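# Press the magnet-marked post's gauge pin fully home

## Task

Find the one post on the checking fixture that has a yellow magnet on it. Press that post's gauge pin in as far as it will go and keep it there for at least one second; after that the spring may push it back out. Do not disturb the other three pins, and do not move the magnet.

## Robot and tools

Robot: two UR20 arms, left_arm and right_arm, each fitted with a Robotiq 2F-85 two-finger gripper and a wrist camera (cam_left_wrist, cam_right_wrist, both 896x504). Calibrated bases in the scene frame: left_arm at (+0.060, +0.928, 0) m, right_arm at (-0.064, -0.817, 0) m, each turned only slightly about z.

Frames. Scene frame: origin at table-top height halfway between the nominal bases, +z up, +x out over the table, left_arm on the +y side (arm names do not match image sides). Reported hand poses, velocities and wrist-camera poses use each arm's own base frame. Motion offsets are along the axes of that arm's current Hand target. Gripper axes: fingers point along +z, open and close along y; a side block sticks out about 10 cm toward +x. end_effector_position is the point between the closed pads; closed fingertips reach about 19 mm past it (6 mm when open).

execute_actions(actions, cameras). actions is a list of actions; each action is a list of up to 15 rows, one row per 1/30 s step, and a short list repeats its final row until 15 steps pass (0.5 s). Every row has 18 numbers in [-1, 1], always both arms: left dx, dy, dz, rx, ry, rz, gripper position, force_limit, speed, then the same nine for right. dx..rz are an offset from the Hand target held when the action began (not from the previous row); 1.0 equals 0.6 m or 180 degrees; rx, ry, rz form one rotation vector. Repeating an offset in a new action moves further. All six pose numbers at 0 re-commands the current Hand target. Gripper position: +1 fully open (85 mm), about -0.8 pads touch, -1 closes until blocked. force_limit and speed (both start at +1) set grip strength and closing rate (about 20, 85, 150 mm/s at -1, 0, +1). To leave a gripper alone, resend its last three numbers; a 0 is a real command. An empty actions list just reports state and images. cameras: list of names, [] for none, omitted or ["all"] for all.

move(target, speed, blend, stop_force, zero, blocking, cameras). target is one 18-number row or a list of up to 15 rows, same layout and scale as above; every row is an offset from the Hand targets at the start of the move, not from the previous row. Paths are straight, end together, last at least 0.5 s and at most 10 s. speed: path top speed in m/s, 0.002 to 4.2, default 0.25 (rotation up to twice that in rad/s), one value or one per target. blend: corner rounding in m for lists. stop_force: 6 to 120 N, ends an arm's path when its wrist sensor feels that much push against the motion; useful for slow approaches to the pin, but not reliable while the gripper rotates, and leave it out when backing off something you press on. zero (only with stop_force): true re-zeros moving arms first. blocking=false returns early and cannot be combined with stop_force. The result adds a move: line: done, off_target, moving, held or fault, plus limits=paced (pose clipped) or limits=held (steps withheld). Paths do not avoid obstacles or the other arm; keep paths away from an arm's own base.

wait(seconds 0-10) lets time pass with commands held; use it to keep the pin pressed for the required second. stop() brakes a running move. zoom_image(camera, region=[x0,y0,x1,y1]) enlarges part of the latest image, at most 504x504 px. zero_wrist_force(arm) re-zeros that sensor. read_manual gives licence texts only. finished_scene(scene) ends the current scene; pass its number.

Reading results. Hand target is the last commanded (possibly clipped) pose; the gripper often rests slightly short of it, and the next command, even all zeros, asks for it again. Orientation commands are clipped to 32 degrees from the measured orientation each step. Motion lags commands by about 0.2 s. object_status: 0 moving, 1 blocked while opening, 2 blocked while closing (a grip), 3 reached the request or pads met. position_measured is in counts: 3 open, 78 about 60 mm, 130 about 40 mm, 180 about 20 mm, 230 closed. Wrist force/torque are in the end effector's axes, force from the surface into the arm, with a third line showing the peak since last shown. Joint torques include the arm's weight. Joint velocities reading "within noise" means the arm is still. Action results also list some step positions. A MOTOR HOT line warns of heating (brakes at 85 °C) from holding stretched or pushing against unreachable poses.

Avoid: the arms are stiff, so a target even slightly beyond a firm surface can trigger a fault stop (net outside force around 150 N, or wrist joints at 98.4 N m), freezing that arm for 10 s. Approach the pin slowly, press just as far as needed, then command the target back out past the gripper to release. Do not strike the magnet, the other pins or the fixture, do not let anything fall off the table, and keep the arms from touching each other; a hard contact between them can fail the task.

Each tool is called by a JSON object that holds its "name" and its "arguments", one argument or row to a line.

## Session

{"name": "execute_actions", "arguments": {
  "actions": []
}}

Scene clock: 0.00 s.
left_arm: end_effector_position=(+0.6452, +0.5338, +0.3687) position_measured=3 object_status=3 end_effector_quat_wxyz=(+0.054, +0.895, -0.431, +0.101) | right_arm: end_effector_position=(+1.0094, -0.4085, +0.1239) position_measured=3 object_status=3 end_effector_quat_wxyz=(+0.497, -0.362, -0.574, -0.541)
Joint positions: left_arm=[0.541 -1.507 2.094 -2.179 -1.799 -1.706] | right_arm=[2.693 -2.576 -1.22 -2.623 2.507 -0.374]
Joint velocities: within noise
Joint torques (N m): no reading
Motor temperatures (°C): left_arm=[24 36 26 39 35 34] | right_arm=[29 36 36 38 34 39]
Wrist force (N): no reading
Wrist torque (N m): no reading
Wrist force, peak (N): no reading
Hand target: left_arm +0.6452, +0.5338, +0.3687; +0.054, +0.895, -0.431, +0.101 | right_arm +1.0094, -0.4085, +0.1239; +0.497, -0.362, -0.574, -0.541
Tool commands: left_gripper/position=+1.0 left_gripper/force_limit=+1.0 left_gripper/speed=+1.0 right_gripper/position=+1.0 right_gripper/force_limit=+1.0 right_gripper/speed=+1.0

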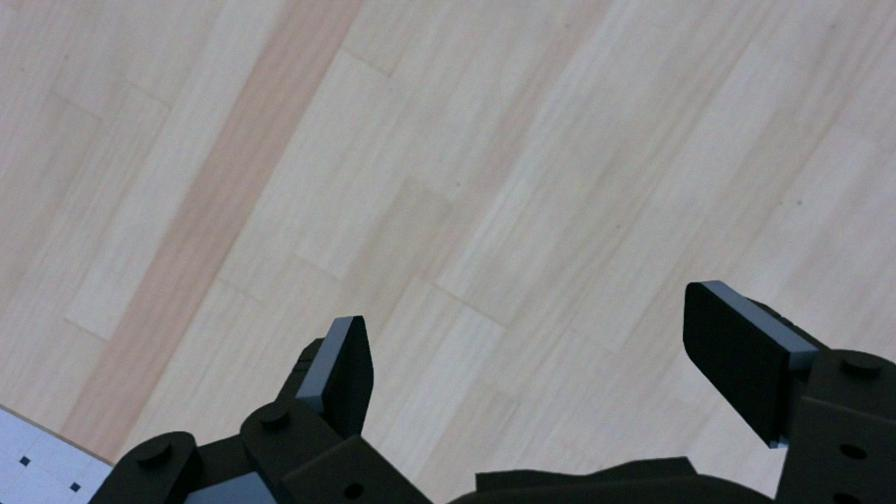

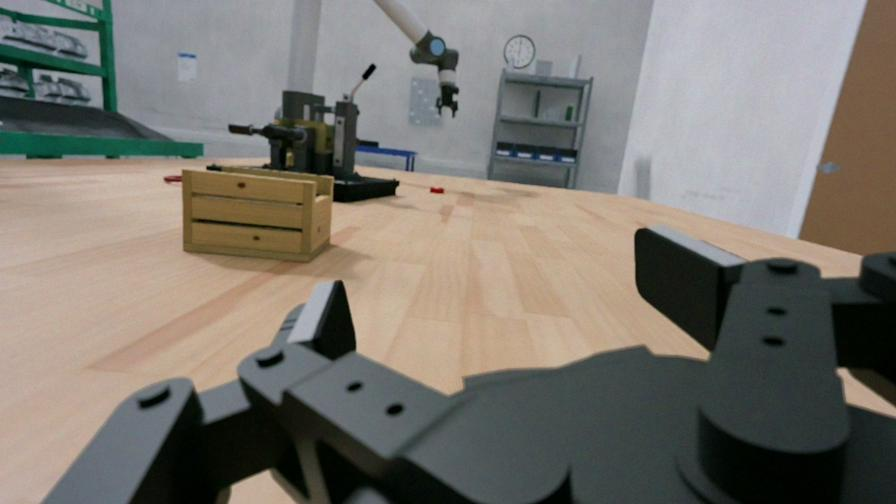

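{"name": "zoom_image", "arguments": {
  "camera": "cam_right_wrist",
  "region": [150, 60, 450, 260]
}}

{"name": "zoom_image", "arguments": {
  "camera": "cam_left_wrist",
  "region": [0, 380, 200, 504]
}}

Scaled by 1.680 from the camera's 896x504 image, which has a finer 1280x720 frame.

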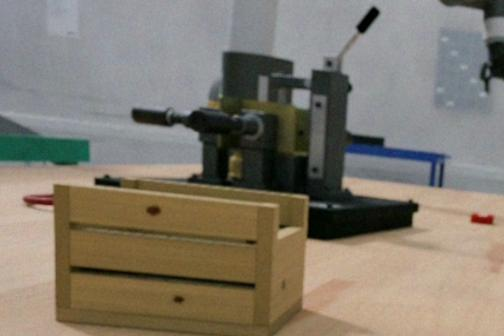

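Scaled by 2.520 from the camera's 896x504 image, which has a finer 1280x720 frame.

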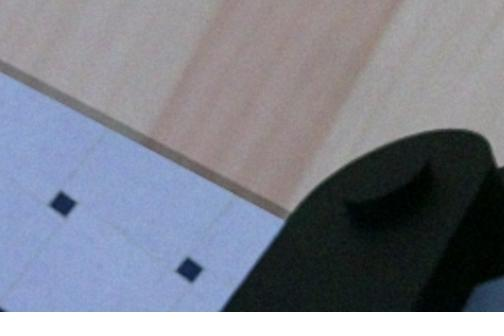

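{"name": "move", "arguments": {
  "target": [0,0,0,0,0,0,-1,1,1,0.514,0.211,0.983,0.097,-0.028,0.030,-1,1,1],
  "speed": 0.5
}}

{"name": "zoom_image", "arguments": {
  "camera": "cam_right_wrist",
  "region": [220, 80, 620, 360]
}}

Scene clock: 3.73 s.
left_arm: end_effector_position=(+0.6452, +0.5338, +0.3687) position_measured=235 object_status=3 end_effector_quat_wxyz=(+0.054, +0.895, -0.431, +0.101) | right_arm: end_effector_position=(+0.9493, +0.1510, +0.5008) position_measured=234 object_status=3 end_effector_quat_wxyz=(-0.546, +0.332, +0.653, +0.407)
Joint positions: left_arm=[0.541 -1.507 2.094 -2.179 -1.799 -1.706] | right_arm=[3.188 -2.06 -1.53 -2.515 2.723 -0.007]
Joint velocities: within noise
Joint torques (N m): left_arm=[-0.33 -106.41 -97.8 -10.35 -0.21 -0.44] | right_arm=[38.81 201.73 98.62 5.85 5.88 3.54]
Motor temperatures (°C): left_arm=[24 36 26 39 35 34] | right_arm=[29 36 36 38 34 39]
Wrist force (N): left_arm=[-0.1 -0.5 -0.1] | right_arm=[-0.7 -0.1 1.1]
Wrist torque (N m): left_arm=[-0.08 0.02 0.00] | right_arm=[0.19 0.42 0.03]
Wrist force, peak (N): left_arm=[0.5 -0.6 0.0] | right_arm=[2.4 2.4 4.9]
Hand target: left_arm +0.6452, +0.5338, +0.3687; +0.054, +0.895, -0.431, +0.101 | right_arm +0.9493, +0.1512, +0.5009; -0.546, +0.332, +0.653, +0.407
Off the commanded pose: left_arm 0.000 m, 0 deg | right_arm 0.000 m, 0 deg.
move: done
camera_calibration:
cam_right_wrist: T_world_to_cam=[[0.925228, 0.37925, 0.0110311, -0.924458], [0.143325, -0.322445, -0.935675, 0.390713], [-0.351298, 0.867294, -0.352691, 0.50705], [0, 0, 0, 1]] pos_world=[0.977461, 0.036822, 0.55461]

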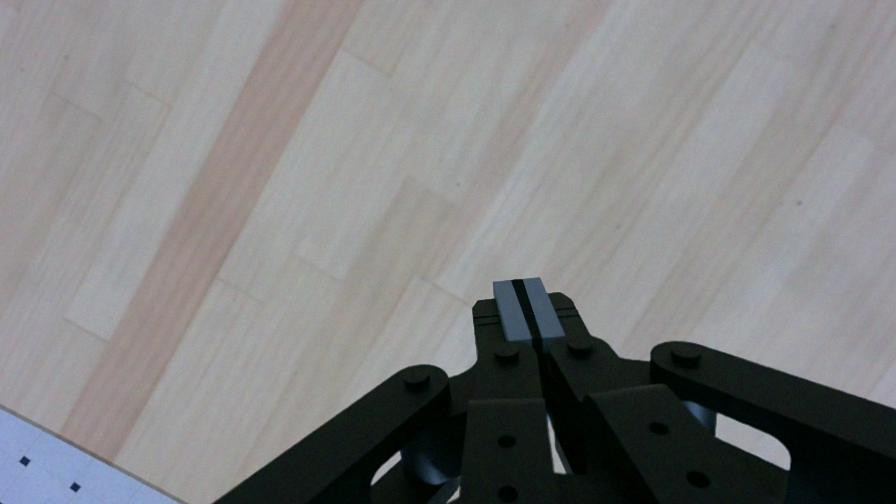

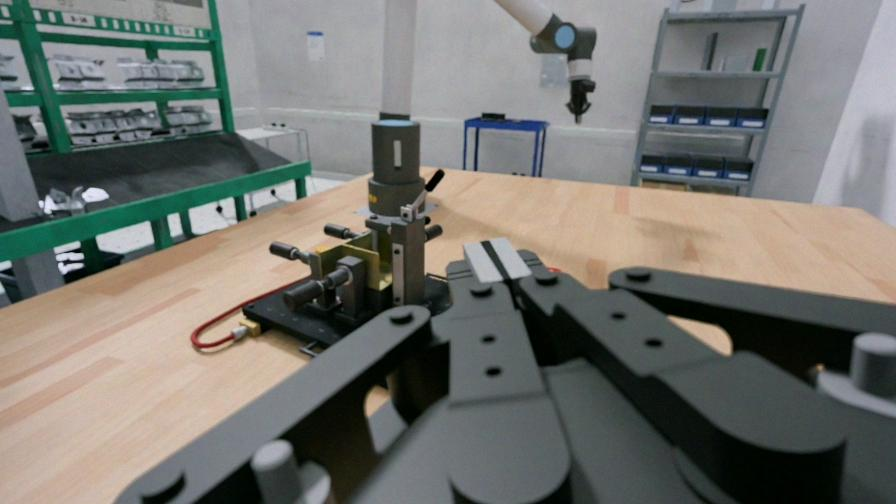

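Scaled by 1.260 from the camera's 896x504 image, which has a finer 1280x720 frame.

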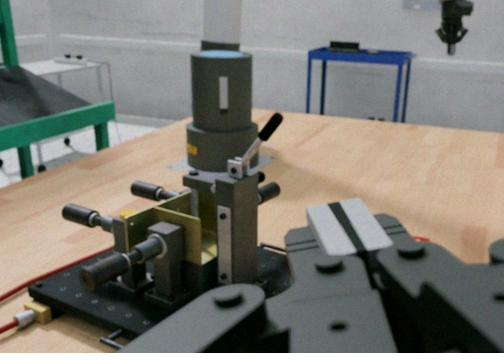

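{"name": "move", "arguments": {
  "target": [0.6,0.8,-0.1,-0.219,0.206,0.264,-1,1,1,0,0,0,0,0,0,-1,1,1],
  "speed": 0.5
}}

Scene clock: 6.80 s.
left_arm: end_effector_position=(+0.4809, -0.0279, +0.5132) position_measured=235 object_status=3 end_effector_quat_wxyz=(-0.423, -0.509, +0.712, -0.235) | right_arm: end_effector_position=(+0.9493, +0.1512, +0.5009) position_measured=234 object_status=3 end_effector_quat_wxyz=(-0.546, +0.332, +0.653, +0.407)
Joint positions: left_arm=[0.047 -1.784 2.195 -1.339 -2.414 -0.899] | right_arm=[3.188 -2.059 -1.53 -2.515 2.723 -0.007]
Joint velocities: within noise
Joint torques (N m): left_arm=[-16.87 -65.43 -76.42 -1.99 -8.15 3.04] | right_arm=[15.9 190.57 82.08 2.84 5.85 4.66]
Motor temperatures (°C): left_arm=[24 36 26 39 35 34] | right_arm=[29 36 36 38 34 39]
Wrist force (N): left_arm=[0.7 -0.1 0.3] | right_arm=[-0.4 -0.1 1.2]
Wrist torque (N m): left_arm=[0.17 0.23 -0.03] | right_arm=[0.19 0.37 0.03]
Wrist force, peak (N): left_arm=[3.3 -0.7 3.3] | right_arm=[-0.7 -0.5 1.3]
Hand target: left_arm +0.4809, -0.0280, +0.5133; -0.423, -0.509, +0.712, -0.235 | right_arm +0.9493, +0.1512, +0.5009; -0.546, +0.332, +0.653, +0.407
Off the commanded pose: left_arm 0.000 m, 0 deg | right_arm 0.000 m, 0 deg.
move: done
camera_calibration:
cam_left_wrist: T_world_to_cam=[[-0.89865, 0.438541, -0.0105042, 0.466573], [0.344883, 0.691526, -0.634703, 0.202395], [-0.271079, -0.573998, -0.772685, 0.636939], [0, 0, 0, 1]] pos_world=[0.522144, 0.0210294, 0.625514]
cam_right_wrist: T_world_to_cam=[[0.925207, 0.379301, 0.0110675, -0.924499], [0.14342, -0.322535, -0.935629, 0.390818], [-0.351315, 0.867238, -0.352811, 0.50712], [0, 0, 0, 1]] pos_world=[0.977461, 0.0369216, 0.55481]

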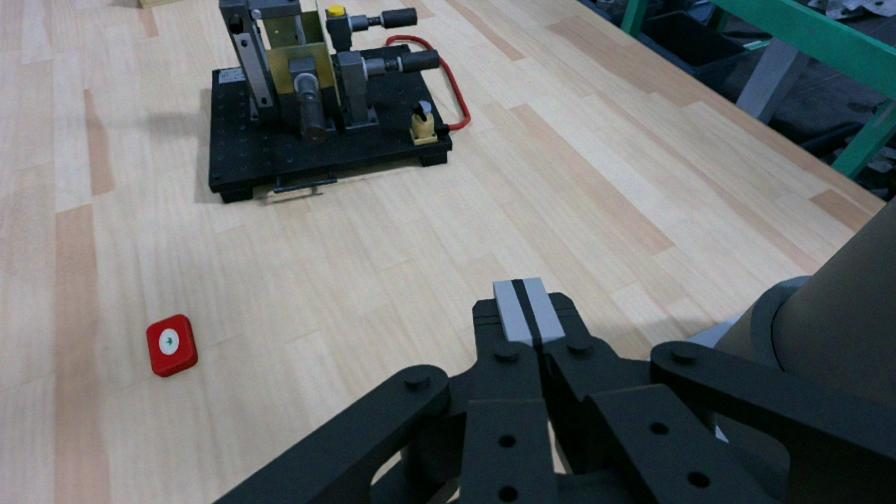

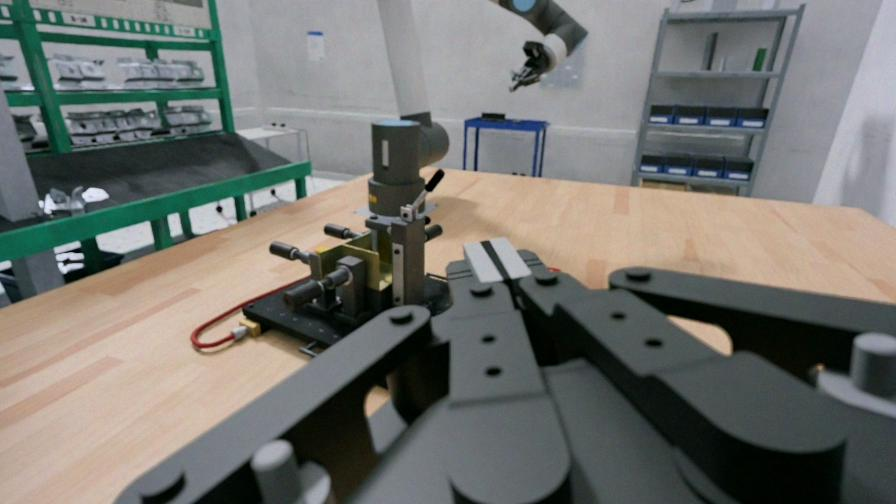

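{"name": "zoom_image", "arguments": {
  "camera": "cam_left_wrist",
  "region": [200, 0, 480, 210]
}}

{"name": "zoom_image", "arguments": {
  "camera": "cam_right_wrist",
  "region": [220, 150, 470, 370]
}}

Scaled by 1.800 from the camera's 896x504 image, which has a finer 1280x720 frame.

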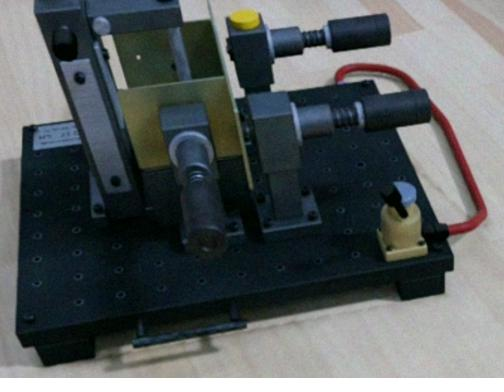

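Scaled by 2.016 from the camera's 896x504 image, which has a finer 1280x720 frame.

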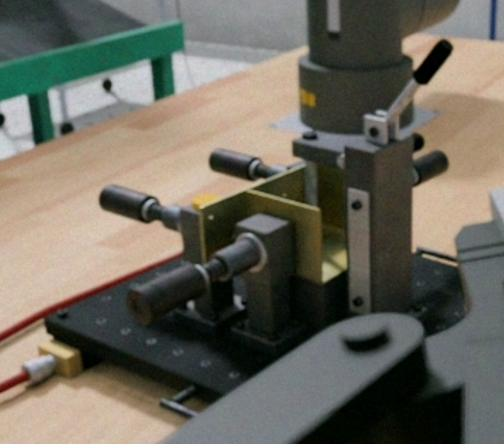

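{"name": "move", "arguments": {
  "target": [0,0,0,0,0,0,-1,1,1,0.083,-0.670,0.710,-0.2172,-0.0766,0.0893,-1,1,1],
  "speed": 0.6,
  "cameras": ["cam_right_wrist"]
}}

{"name": "zoom_image", "arguments": {
  "camera": "cam_right_wrist",
  "region": [220, 100, 640, 380]
}}

Scene clock: 13.27 s.
left_arm: end_effector_position=(+0.4809, -0.0280, +0.5133) position_measured=235 object_status=3 end_effector_quat_wxyz=(-0.423, -0.509, +0.712, -0.235) | right_arm: end_effector_position=(+0.3989, +0.3516, +0.4510) position_measured=234 object_status=3 end_effector_quat_wxyz=(-0.374, +0.626, +0.487, +0.481)
Joint positions: left_arm=[0.047 -1.784 2.195 -1.339 -2.414 -0.899] | right_arm=[3.931 -1.153 -2.465 -2.966 4.199 -0.151]
Joint velocities: within noise
Joint torques (N m): left_arm=[-17.1 -60.08 -110.37 -7.91 -6.68 1.98] | right_arm=[31.59 4.43 87.19 -1.77 5.73 5.49]
Motor temperatures (°C): left_arm=[24 36 26 39 35 34] | right_arm=[29 36 36 37 34 39]
Wrist force (N): left_arm=[0.9 0.0 0.3] | right_arm=[0.4 0.5 0.1]
Wrist torque (N m): left_arm=[0.20 0.18 -0.04] | right_arm=[0.50 0.19 -0.22]
Wrist force, peak (N): left_arm=[1.4 -0.1 0.2] | right_arm=[-1.2 3.9 -2.5]
Hand target: left_arm +0.4809, -0.0280, +0.5133; -0.423, -0.509, +0.712, -0.235 | right_arm +0.3989, +0.3516, +0.4510; -0.374, +0.626, +0.487, +0.481
Off the commanded pose: left_arm 0.000 m, 0 deg | right_arm 0.000 m, 0 deg.
move: done
camera_calibration:
cam_right_wrist: T_world_to_cam=[[0.926822, -0.348589, -0.139594, -0.167572], [-0.298537, -0.45856, -0.837018, 0.667308], [0.227763, 0.81744, -0.52907, -0.0116991], [0, 0, 0, 1]] pos_world=[0.35719, 0.25715, 0.528967]
Images, in order (width x height): cam_right_wrist 896x504.

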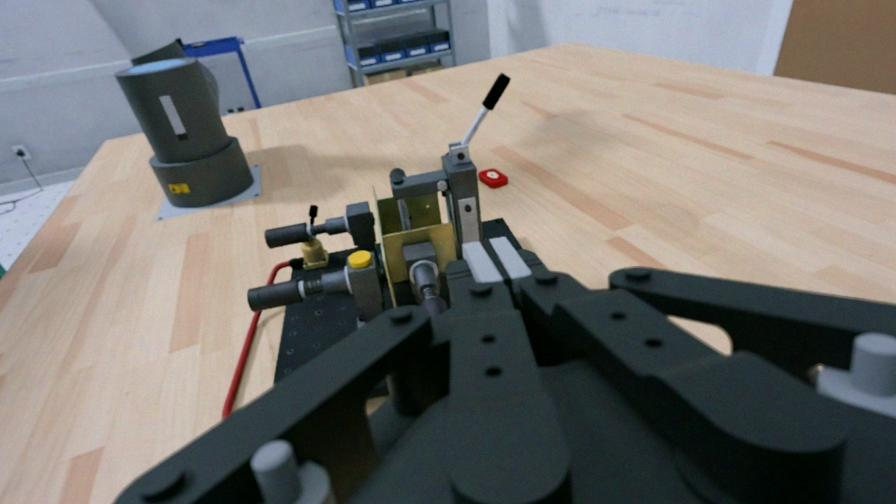

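Scaled by 1.200 from the camera's 896x504 image, which has a finer 1280x720 frame.

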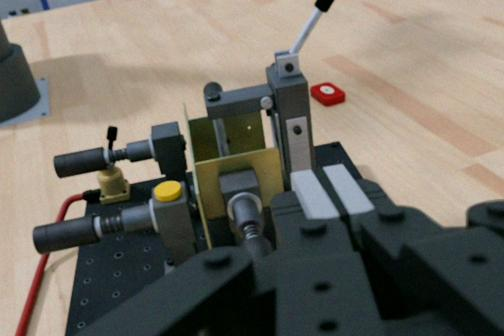

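{"name": "move", "arguments": {
  "target": [
    [0,0,0,0,0,0,-1,1,1,-0.102,-0.568,0.462,0,0,0,-1,1,1],
    [0,0,0,0,0,0,-1,1,1,-0.2525,-0.5797,0.7877,0,0,0,-1,1,1]
  ],
  "speed": 0.4,
  "blend": [0.05,0]
}}

{"name": "zoom_image", "arguments": {
  "camera": "cam_right_wrist",
  "region": [420, 150, 896, 420]
}}

{"name": "zoom_image", "arguments": {
  "camera": "cam_left_wrist",
  "region": [200, 0, 480, 210]
}}

Scene clock: 16.73 s.
left_arm: end_effector_position=(+0.4809, -0.0280, +0.5133) position_measured=235 object_status=3 end_effector_quat_wxyz=(-0.423, -0.509, +0.712, -0.235) | right_arm: end_effector_position=(+0.1643, +0.8415, +0.1826) position_measured=234 object_status=3 end_effector_quat_wxyz=(-0.374, +0.626, +0.487, +0.481)
Joint positions: left_arm=[0.047 -1.784 2.195 -1.339 -2.414 -0.899] | right_arm=[4.94 -1.817 -2.426 -2.332 5.171 0.132]
Joint velocities: within noise
Joint torques (N m): left_arm=[-15.32 -52.83 -111.72 -8.27 -5.44 1.71] | right_arm=[-15.36 79.8 67.25 7.12 -4.29 -6.89]
Motor temperatures (°C): left_arm=[24 36 26 39 35 34] | right_arm=[29 36 36 37 34 39]
Wrist force (N): left_arm=[0.8 -0.2 0.3] | right_arm=[-1.1 1.5 1.1]
Wrist torque (N m): left_arm=[0.17 0.20 -0.03] | right_arm=[0.67 0.42 -0.16]
Wrist force, peak (N): left_arm=[1.2 0.0 0.4] | right_arm=[-2.4 1.6 5.0]
Hand target: left_arm +0.4809, -0.0280, +0.5133; -0.423, -0.509, +0.712, -0.235 | right_arm +0.1643, +0.8417, +0.1825; -0.374, +0.626, +0.487, +0.481
Off the commanded pose: left_arm 0.000 m, 0 deg | right_arm 0.000 m, 0 deg.
move: done
camera_calibration:
cam_left_wrist: T_world_to_cam=[[-0.898548, 0.438747, -0.0105746, 0.466647], [0.345057, 0.691373, -0.634775, 0.20249], [-0.271195, -0.574025, -0.772624, 0.636847], [0, 0, 0, 1]] pos_world=[0.522144, 0.0208302, 0.625514]
cam_right_wrist: T_world_to_cam=[[0.926774, -0.348706, -0.13962, 0.183268], [-0.298614, -0.458502, -0.837022, 0.597231], [0.227859, 0.817423, -0.529056, -0.500735], [0, 0, 0, 1]] pos_world=[0.12259, 0.74705, 0.260567]

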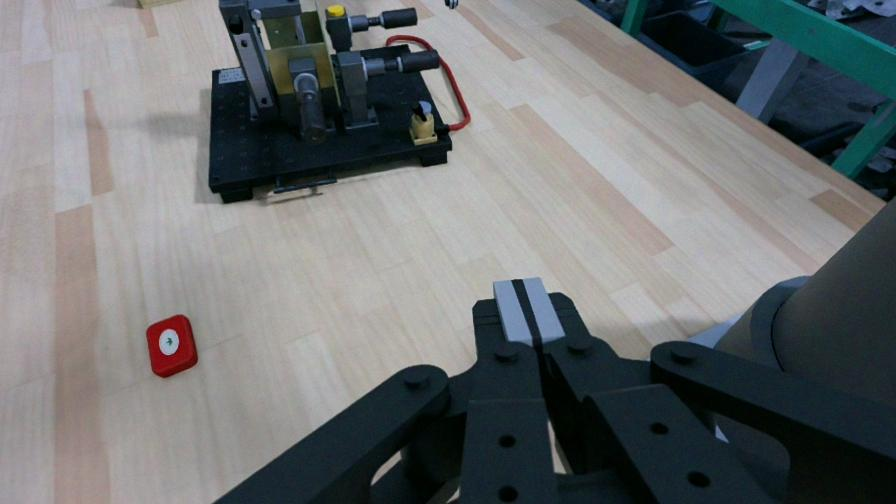

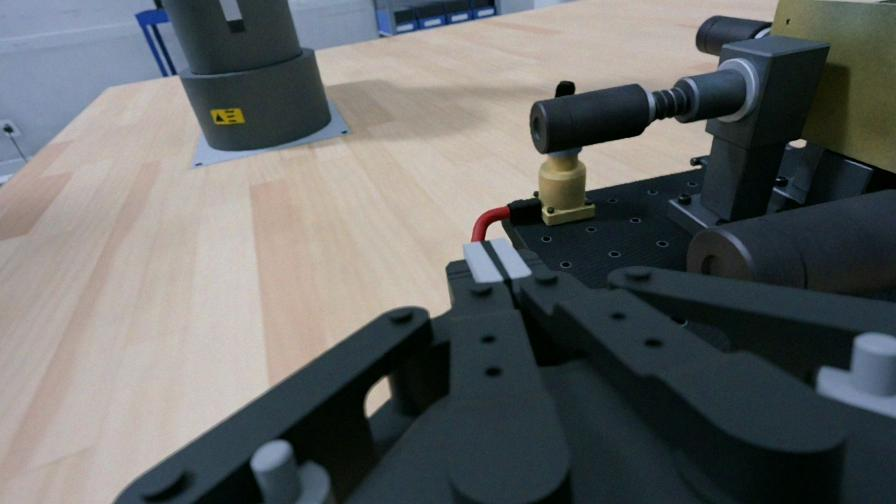

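Scaled by 1.059 from the camera's 896x504 image, which has a finer 1280x720 frame.

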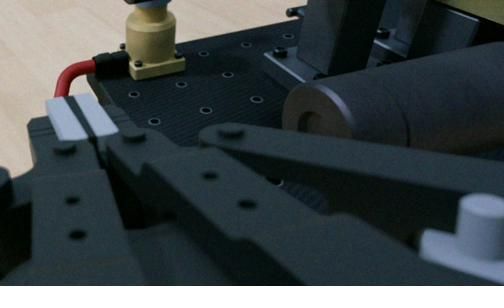

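Scaled by 1.800 from the camera's 896x504 image, which has a finer 1280x720 frame.

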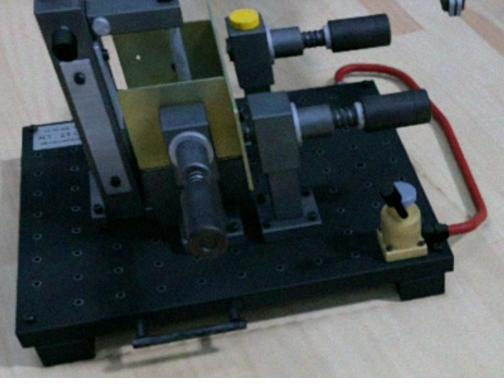

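{"name": "move", "arguments": {
  "target": [0,0,0,0,0,0,-1,1,1,-0.0117,0.058,0.02,0,0,0,-1,1,1],
  "speed": 0.2
}}

{"name": "zoom_image", "arguments": {
  "camera": "cam_left_wrist",
  "region": [320, 0, 500, 120]
}}

Scene clock: 18.10 s.
left_arm: end_effector_position=(+0.4809, -0.0280, +0.5133) position_measured=235 object_status=3 end_effector_quat_wxyz=(-0.423, -0.509, +0.712, -0.235) | right_arm: end_effector_position=(+0.2004, +0.8426, +0.1726) position_measured=234 object_status=3 end_effector_quat_wxyz=(-0.374, +0.626, +0.487, +0.481)
Joint positions: left_arm=[0.047 -1.784 2.195 -1.339 -2.414 -0.899] | right_arm=[4.869 -1.838 -2.421 -2.307 5.102 0.11]
Joint velocities: within noise
Joint torques (N m): left_arm=[-17.41 -52.36 -108.18 -7.61 -6.62 2.16] | right_arm=[-22.25 71.98 58.86 8.24 -5.09 -5.74]
Motor temperatures (°C): left_arm=[24 36 26 39 35 34] | right_arm=[29 36 36 37 34 39]
Wrist force (N): left_arm=[0.8 -0.2 0.1] | right_arm=[-0.6 1.5 1.0]
Wrist torque (N m): left_arm=[0.16 0.21 -0.03] | right_arm=[0.71 0.34 -0.12]
Wrist force, peak (N): left_arm=[1.3 -0.1 0.6] | right_arm=[-1.2 2.6 1.4]
Hand target: left_arm +0.4809, -0.0280, +0.5133; -0.423, -0.509, +0.712, -0.235 | right_arm +0.2005, +0.8426, +0.1726; -0.374, +0.626, +0.487, +0.481
Off the commanded pose: left_arm 0.000 m, 0 deg | right_arm 0.000 m, 0 deg.
move: done
camera_calibration:
cam_left_wrist: T_world_to_cam=[[-0.898548, 0.438747, -0.0105746, 0.466647], [0.345057, 0.691373, -0.634775, 0.20249], [-0.271195, -0.574025, -0.772624, 0.636847], [0, 0, 0, 1]] pos_world=[0.522144, 0.0208302, 0.625514]
cam_right_wrist: T_world_to_cam=[[0.926774, -0.348706, -0.13962, 0.148906], [-0.298614, -0.458502, -0.837022, 0.600199], [0.227859, 0.817423, -0.529056, -0.515075], [0, 0, 0, 1]] pos_world=[0.15859, 0.74815, 0.250667]

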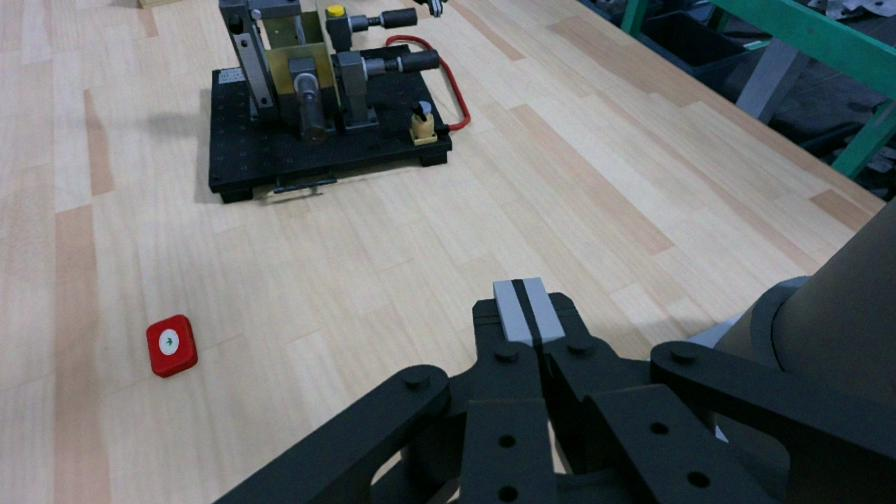

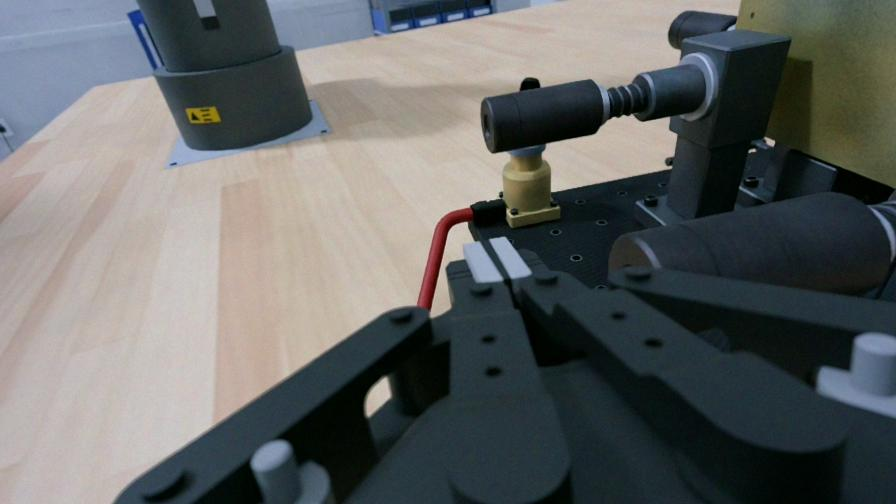

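Scaled by 2.800 from the camera's 896x504 image, which has a finer 1280x720 frame.

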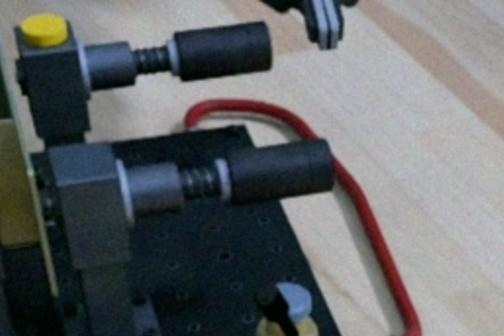

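{"name": "move", "arguments": {
  "target": [0,0,0,0,0,0,-1,1,1,0,0.15,0,0,0,0,-1,1,1],
  "speed": 0.03,
  "stop_force": 60
}}

{"name": "zoom_image", "arguments": {
  "camera": "cam_left_wrist",
  "region": [320, 0, 500, 120]
}}

Scene clock: 21.90 s.
left_arm: end_effector_position=(+0.4809, -0.0280, +0.5133) position_measured=235 object_status=3 end_effector_quat_wxyz=(-0.423, -0.509, +0.712, -0.235) | right_arm: end_effector_position=(+0.2487, +0.8304, +0.1727) position_measured=234 object_status=3 end_effector_quat_wxyz=(-0.374, +0.626, +0.487, +0.481)
Joint positions: left_arm=[0.047 -1.784 2.195 -1.339 -2.414 -0.899] | right_arm=[4.776 -1.837 -2.421 -2.298 5.013 0.083]
Joint velocities: within noise
Joint torques (N m): left_arm=[-22.64 -47.39 -102.5 -7.05 -5.4 2.31] | right_arm=[-29.06 108.96 26.65 -2.43 20.45 5.23]
Motor temperatures (°C): left_arm=[24 36 26 39 35 34] | right_arm=[29 36 36 37 34 39]
Wrist force (N): left_arm=[0.9 0.0 0.5] | right_arm=[-2.7 -51.7 -4.5]
Wrist torque (N m): left_arm=[0.20 0.18 -0.03] | right_arm=[0.71 0.44 -0.17]
Wrist force, peak (N): left_arm=[1.2 -0.3 0.5] | right_arm=[-0.3 -120.0 -34.0]
Hand target: left_arm +0.4809, -0.0280, +0.5133; -0.423, -0.509, +0.712, -0.235 | right_arm +0.2487, +0.8304, +0.1727; -0.374, +0.626, +0.487, +0.481 (not the last commanded pose)
Off the commanded pose: left_arm 0.000 m, 0 deg | right_arm 0.040 m, 0 deg.
move: contact (right_arm)
camera_calibration:
cam_left_wrist: T_world_to_cam=[[-0.898548, 0.438747, -0.0105746, 0.466647], [0.345057, 0.691373, -0.634775, 0.20249], [-0.271195, -0.574025, -0.772624, 0.636847], [0, 0, 0, 1]] pos_world=[0.522144, 0.0208302, 0.625514]
cam_right_wrist: T_world_to_cam=[[0.92679, -0.348632, -0.139696, 0.0997572], [-0.298624, -0.45845, -0.837047, 0.609028], [0.227778, 0.817484, -0.528997, -0.516173], [0, 0, 0, 1]] pos_world=[0.20699, 0.735951, 0.250667]

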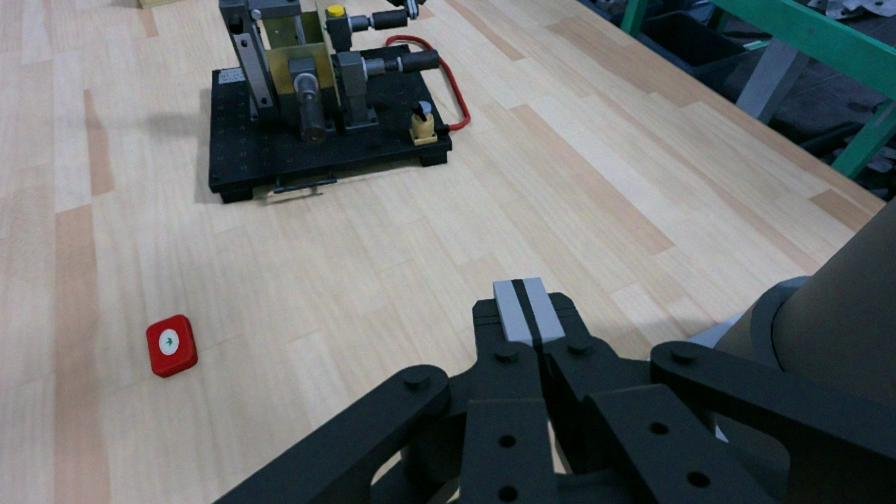

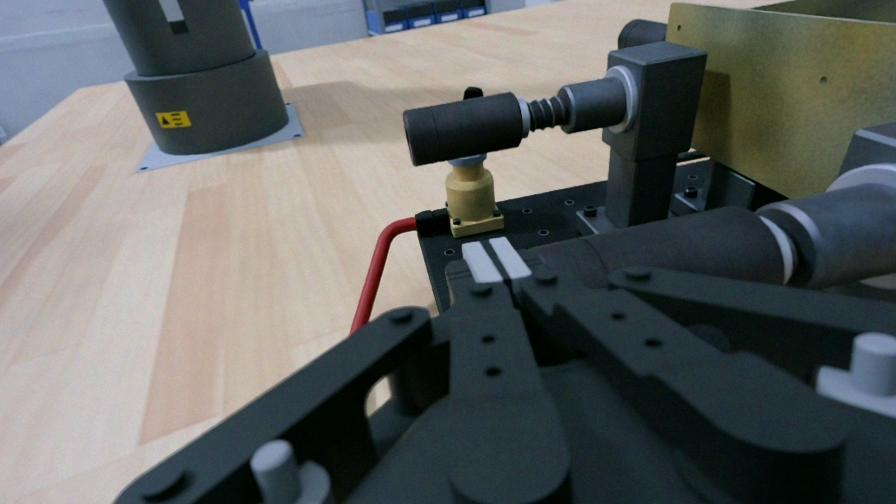

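Scaled by 2.800 from the camera's 896x504 image, which has a finer 1280x720 frame.

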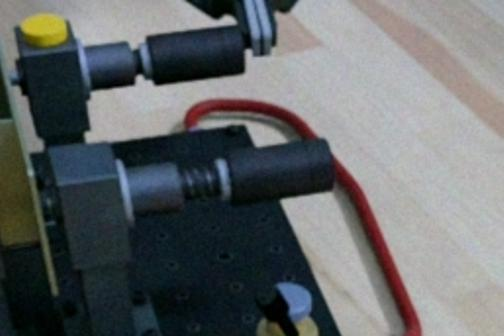

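{"name": "move", "arguments": {
  "target": [0,0,0,0,0,0,-1,1,1,0,0.002,0,0,0,0,-1,1,1],
  "speed": 0.01,
  "cameras": ["cam_right_wrist"]
}}

{"name": "zoom_image", "arguments": {
  "camera": "cam_right_wrist",
  "region": [520, 60, 896, 300]
}}

Scene clock: 23.00 s.
left_arm: end_effector_position=(+0.4809, -0.0280, +0.5133) position_measured=235 object_status=3 end_effector_quat_wxyz=(-0.423, -0.509, +0.712, -0.235) | right_arm: end_effector_position=(+0.2496, +0.8301, +0.1727) position_measured=234 object_status=3 end_effector_quat_wxyz=(-0.374, +0.626, +0.487, +0.481)
Joint positions: left_arm=[0.047 -1.784 2.195 -1.339 -2.414 -0.899] | right_arm=[4.774 -1.837 -2.421 -2.298 5.01 0.082]
Joint velocities: within noise
Joint torques (N m): left_arm=[-14.99 -43.87 -103.34 -6.64 -5.35 1.27] | right_arm=[-138.06 97.93 37.11 1.13 41.65 -7.08]
Motor temperatures (°C): left_arm=[24 36 26 39 35 34] | right_arm=[29 36 36 37 34 39]
Wrist force (N): left_arm=[0.6 0.0 0.4] | right_arm=[-1.7 -132.2 -19.5]
Wrist torque (N m): left_arm=[0.19 0.24 -0.03] | right_arm=[0.71 0.44 -0.32]
Wrist force, peak (N): left_arm=[1.1 -0.2 0.7] | right_arm=[-1.7 -132.2 -19.5]
Hand target: left_arm +0.4809, -0.0280, +0.5133; -0.423, -0.509, +0.712, -0.235 | right_arm +0.2499, +0.8301, +0.1727; -0.374, +0.626, +0.487, +0.481
Off the commanded pose: left_arm 0.000 m, 0 deg | right_arm 0.000 m, 0 deg.
move: done
camera_calibration:
cam_right_wrist: T_world_to_cam=[[0.926949, -0.348187, -0.139757, 0.0984737], [-0.298465, -0.458613, -0.837014, 0.609238], [0.227343, 0.817582, -0.529032, -0.516106], [0, 0, 0, 1]] pos_world=[0.207889, 0.735651, 0.250667]
Images, in order (width x height): cam_right_wrist 896x504.

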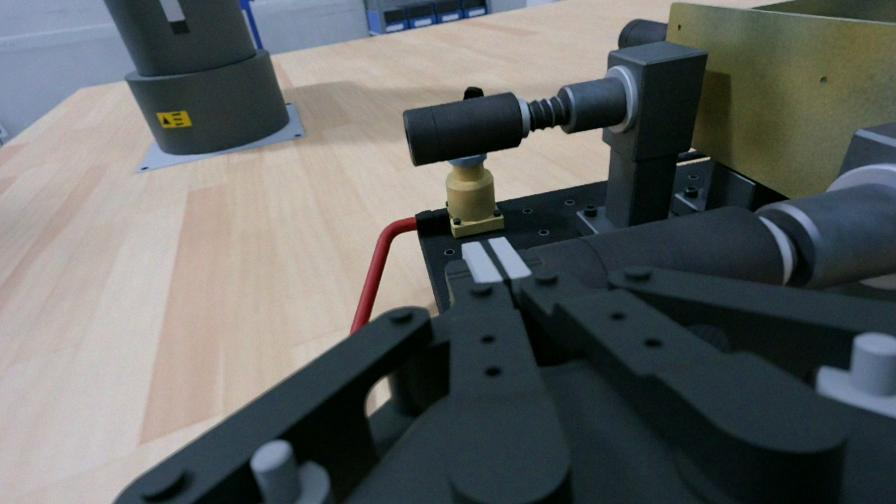

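Scaled by 1.340 from the camera's 896x504 image, which has a finer 1280x720 frame.

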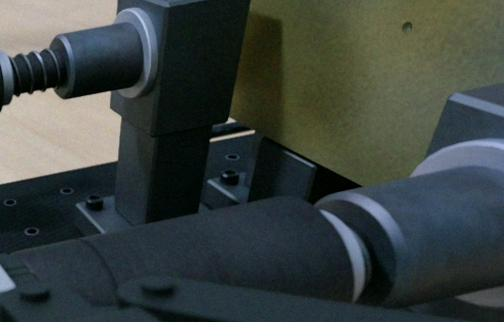

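{"name": "move", "arguments": {
  "target": [0,0,0,0,0,0,-1,1,1,0,-0.003,0,0,0,0,-1,1,1],
  "speed": 0.02,
  "cameras": []
}}

{"name": "wait", "arguments": {
  "seconds": 1.2,
  "cameras": []
}}

{"name": "move", "arguments": {
  "target": [0,0,0,0,0,0,-1,1,1,0,-0.005,0,0,0,0,-1,1,1],
  "speed": 0.02,
  "cameras": ["cam_right_wrist"]
}}

Scene clock: 23.83 s.
left_arm: end_effector_position=(+0.4809, -0.0280, +0.5133) position_measured=235 object_status=3 end_effector_quat_wxyz=(-0.423, -0.509, +0.712, -0.235) | right_arm: end_effector_position=(+0.2480, +0.8307, +0.1727) position_measured=234 object_status=3 end_effector_quat_wxyz=(-0.374, +0.626, +0.487, +0.481)
Joint positions: left_arm=[0.047 -1.784 2.195 -1.339 -2.414 -0.899] | right_arm=[4.777 -1.837 -2.421 -2.298 5.015 0.084]
Joint velocities: within noise
Joint torques (N m): left_arm=[-16.95 -45.02 -102.75 -6.86 -5.28 2.69] | right_arm=[-5.6 89.84 45.36 3.92 1.27 -1.01]
Motor temperatures (°C): left_arm=[24 36 26 39 35 34] | right_arm=[29 36 36 37 34 39]
Wrist force (N): left_arm=[0.6 -0.1 0.5] | right_arm=[0.3 -11.0 0.3]
Wrist torque (N m): left_arm=[0.17 0.24 -0.03] | right_arm=[0.73 0.37 -0.09]
Wrist force, peak (N): left_arm=[1.2 -0.1 0.5] | right_arm=[-3.7 -144.6 -23.7]
Hand target: left_arm +0.4809, -0.0280, +0.5133; -0.423, -0.509, +0.712, -0.235 | right_arm +0.2480, +0.8307, +0.1727; -0.374, +0.626, +0.487, +0.481
Tool commands: left_gripper/position=-1.0 left_gripper/force_limit=+1.0 left_gripper/speed=+1.0 right_gripper/position=-1.0 right_gripper/force_limit=+1.0 right_gripper/speed=+1.0
Off the commanded pose: left_arm 0.000 m, 0 deg.
FORCE FAULT: contact force on the right arm reached its limit, and that arm stopped. The contact can be on any part of that arm, not only on its tool. That arm ran no command of this call. That arm is still stopped at the end of this call. That arm stays stopped for about 9 more seconds. Until then a move that you send moves the other arm only, and its call returns only when the move has ended. Once the stop has ended, the next robot result says so. If the stop ends while you think or write, that arm runs what you send next, counted from a new Hand target: where the arm stands when the stop ends. While its stop runs, that arm takes no new command, but its gripper still runs the gripper command that each later call begins with. Until it ends, the stop uses up actions while you think or wait. An arm that is not stopped still takes commands.
move: fault (right_arm)
No camera images: "cameras" was empty.

not run: an earlier result of this reply reported a stop or a fault. Calls in your next reply go to the robot.

not run: an earlier result of this reply reported a stop or a fault. Calls in your next reply go to the robot.

{"name": "wait", "arguments": {
  "seconds": 10,
  "cameras": []
}}

{"name": "move", "arguments": {
  "target": [0,0,0,0,0,0,-1,1,1,0,-0.06,0,0,0,0,-1,1,1],
  "speed": 0.1,
  "cameras": ["cam_right_wrist"]
}}

{"name": "move", "arguments": {
  "target": [0,0,0,0,0,0,-1,1,1,0,0.1,0,0,0,0,-1,1,1],
  "speed": 0.03,
  "stop_force": 30,
  "cameras": ["cam_right_wrist"]
}}

{"name": "wait", "arguments": {
  "seconds": 1.2,
  "cameras": []
}}

Scene clock: 34.17 s.
left_arm: end_effector_position=(+0.4809, -0.0280, +0.5133) position_measured=235 object_status=3 end_effector_quat_wxyz=(-0.423, -0.509, +0.712, -0.235) | right_arm: end_effector_position=(+0.2480, +0.8307, +0.1727) position_measured=234 object_status=3 end_effector_quat_wxyz=(-0.374, +0.626, +0.487, +0.481)
Joint positions: left_arm=[0.047 -1.784 2.195 -1.339 -2.414 -0.899] | right_arm=[4.777 -1.837 -2.421 -2.298 5.015 0.084]
Joint velocities: within noise
Joint torques (N m): left_arm=[-14.25 -38.24 -86.83 -4.51 -4.1 2.01] | right_arm=[0.55 89.62 45.37 3.12 0.67 -0.76]
Motor temperatures (°C): left_arm=[24 36 26 39 35 34] | right_arm=[28 36 36 37 34 39]
Wrist force (N): left_arm=[0.8 -0.2 0.3] | right_arm=[0.3 -11.1 0.6]
Wrist torque (N m): left_arm=[0.16 0.20 -0.03] | right_arm=[0.73 0.44 -0.10]
Wrist force, peak (N): left_arm=[1.2 -0.7 0.4] | right_arm=[0.3 -11.7 0.8]
Hand target: left_arm +0.4809, -0.0280, +0.5133; -0.423, -0.509, +0.712, -0.235 | right_arm +0.2480, +0.8307, +0.1727; -0.374, +0.626, +0.487, +0.481
Tool commands: left_gripper/position=-1.0 left_gripper/force_limit=+1.0 left_gripper/speed=+1.0 right_gripper/position=-1.0 right_gripper/force_limit=+1.0 right_gripper/speed=+1.0
Off the commanded pose: left_arm 0.000 m, 0 deg.
FORCE FAULT, CONTINUED: the right arm's stop, for the force fault that an earlier result reported, is over. The rest of the stop counts as 19 of the actions that you can send in this scene. That arm's target is now where it stood when the stop ended, not its last command. That arm accepts commands again.
wait: 10.00 s; at rest from the start
No camera images: "cameras" was empty.

Scene clock: 35.07 s.
left_arm: end_effector_position=(+0.4809, -0.0280, +0.5133) position_measured=235 object_status=3 end_effector_quat_wxyz=(-0.423, -0.509, +0.712, -0.235) | right_arm: end_effector_position=(+0.2133, +0.8394, +0.1728) position_measured=234 object_status=3 end_effector_quat_wxyz=(-0.374, +0.626, +0.487, +0.481)
Joint positions: left_arm=[0.047 -1.784 2.195 -1.339 -2.414 -0.899] | right_arm=[4.844 -1.837 -2.422 -2.304 5.079 0.103]
Joint velocities: within noise
Joint torques (N m): left_arm=[-14.73 -38.62 -85.01 -5 -4.04 1.83] | right_arm=[20.04 69.23 58.17 -2.17 5.94 4.86]
Motor temperatures (°C): left_arm=[24 36 26 39 35 34] | right_arm=[28 36 36 37 34 39]
Wrist force (N): left_arm=[0.9 -0.1 0.2] | right_arm=[1.3 1.7 7.8]
Wrist torque (N m): left_arm=[0.17 0.19 -0.03] | right_arm=[0.76 -0.01 -0.09]
Wrist force, peak (N): left_arm=[1.1 0.0 0.4] | right_arm=[0.4 -11.0 0.6]
Hand target: left_arm +0.4809, -0.0280, +0.5133; -0.423, -0.509, +0.712, -0.235 | right_arm +0.2131, +0.8395, +0.1728; -0.374, +0.626, +0.487, +0.481
Off the commanded pose: left_arm 0.000 m, 0 deg | right_arm 0.000 m, 0 deg.
move: done
camera_calibration:
cam_right_wrist: T_world_to_cam=[[0.92657, -0.349055, -0.140103, 0.136267], [-0.299146, -0.458111, -0.837046, 0.602474], [0.227993, 0.817493, -0.52889, -0.515463], [0, 0, 0, 1]] pos_world=[0.171488, 0.744952, 0.250767]
Images, in order (width x height): cam_right_wrist 896x504.

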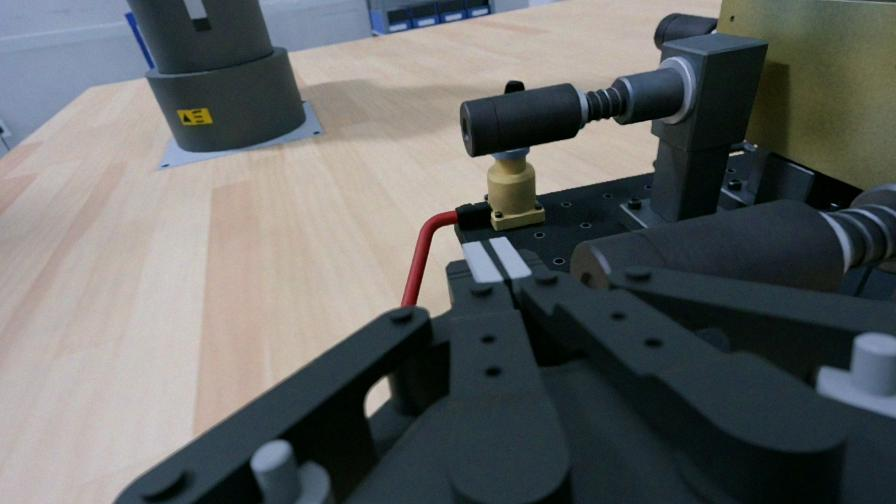

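Scene clock: 37.63 s.
left_arm: end_effector_position=(+0.4809, -0.0280, +0.5133) position_measured=235 object_status=3 end_effector_quat_wxyz=(-0.423, -0.509, +0.712, -0.235) | right_arm: end_effector_position=(+0.2483, +0.8306, +0.1728) position_measured=234 object_status=3 end_effector_quat_wxyz=(-0.374, +0.626, +0.487, +0.481)
Joint positions: left_arm=[0.047 -1.784 2.195 -1.339 -2.414 -0.899] | right_arm=[4.777 -1.837 -2.421 -2.298 5.015 0.084]
Joint velocities: within noise
Joint torques (N m): left_arm=[-17.93 -34.25 -84.68 -4.04 -3.83 2.13] | right_arm=[3.28 107.64 28.6 -1.31 4.7 4.73]
Motor temperatures (°C): left_arm=[24 36 26 39 35 34] | right_arm=[28 36 36 37 34 39]
Wrist force (N): left_arm=[0.9 -0.1 0.0] | right_arm=[2.1 -13.4 9.5]
Wrist torque (N m): left_arm=[0.17 0.19 -0.03] | right_arm=[0.83 0.11 -0.11]
Wrist force, peak (N): left_arm=[1.2 -0.5 0.6] | right_arm=[1.1 -85.1 -19.9]
Hand target: left_arm +0.4809, -0.0280, +0.5133; -0.423, -0.509, +0.712, -0.235 | right_arm +0.2483, +0.8306, +0.1728; -0.374, +0.626, +0.487, +0.481 (not the last commanded pose)
Off the commanded pose: left_arm 0.000 m, 0 deg | right_arm 0.024 m, 0 deg.
move: contact (right_arm)
camera_calibration:
cam_right_wrist: T_world_to_cam=[[0.92649, -0.349265, -0.140109, 0.100937], [-0.299246, -0.458015, -0.837063, 0.608867], [0.228184, 0.817457, -0.528863, -0.516269], [0, 0, 0, 1]] pos_world=[0.206488, 0.736152, 0.250767]
Images, in order (width x height): cam_right_wrist 896x504.

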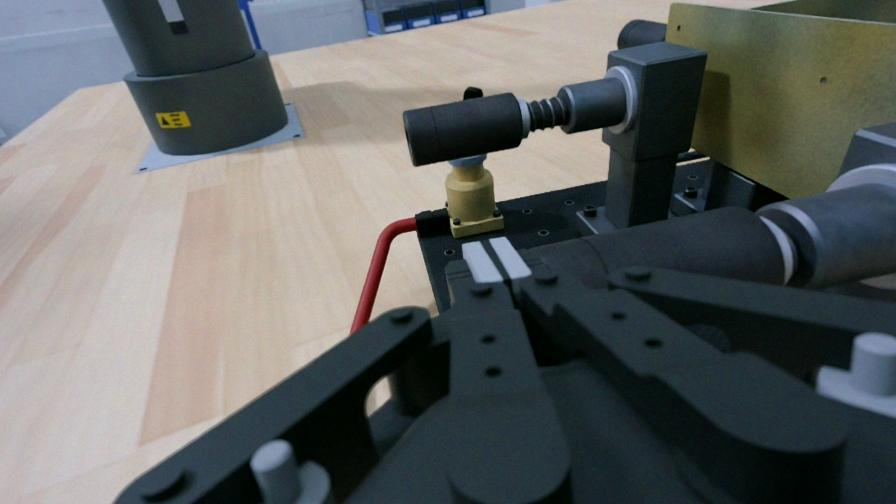

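Scene clock: 38.83 s.
left_arm: end_effector_position=(+0.4809, -0.0280, +0.5133) position_measured=235 object_status=3 end_effector_quat_wxyz=(-0.423, -0.509, +0.712, -0.235) | right_arm: end_effector_position=(+0.2483, +0.8306, +0.1728) position_measured=234 object_status=3 end_effector_quat_wxyz=(-0.374, +0.626, +0.487, +0.481)
Joint positions: left_arm=[0.047 -1.784 2.195 -1.339 -2.414 -0.899] | right_arm=[4.777 -1.837 -2.421 -2.298 5.015 0.084]
Joint velocities: within noise
Joint torques (N m): left_arm=[-15.39 -36.86 -79.52 -3.51 -3.34 2.15] | right_arm=[6.98 110.59 31.59 -2.13 1.97 4.64]
Motor temperatures (°C): left_arm=[24 36 26 39 35 34] | right_arm=[28 36 36 37 34 39]
Wrist force (N): left_arm=[0.6 -0.1 0.4] | right_arm=[2.1 -12.6 9.5]
Wrist torque (N m): left_arm=[0.17 0.24 -0.02] | right_arm=[0.85 0.06 -0.10]
Wrist force, peak (N): left_arm=[1.1 -0.1 0.2] | right_arm=[2.4 -13.6 10.0]
Hand target: left_arm +0.4809, -0.0280, +0.5133; -0.423, -0.509, +0.712, -0.235 | right_arm +0.2483, +0.8306, +0.1728; -0.374, +0.626, +0.487, +0.481 (not the last commanded pose)
Tool commands: left_gripper/position=-1.0 left_gripper/force_limit=+1.0 left_gripper/speed=+1.0 right_gripper/position=-1.0 right_gripper/force_limit=+1.0 right_gripper/speed=+1.0
Off the commanded pose: left_arm 0.000 m, 0 deg | right_arm 0.024 m, 0 deg.
wait: 1.20 s; at rest by 0.17 s
No camera images: "cameras" was empty.

{"name": "finished_scene", "arguments": {
  "scene": 1
}}

The scene is finished: the task was done.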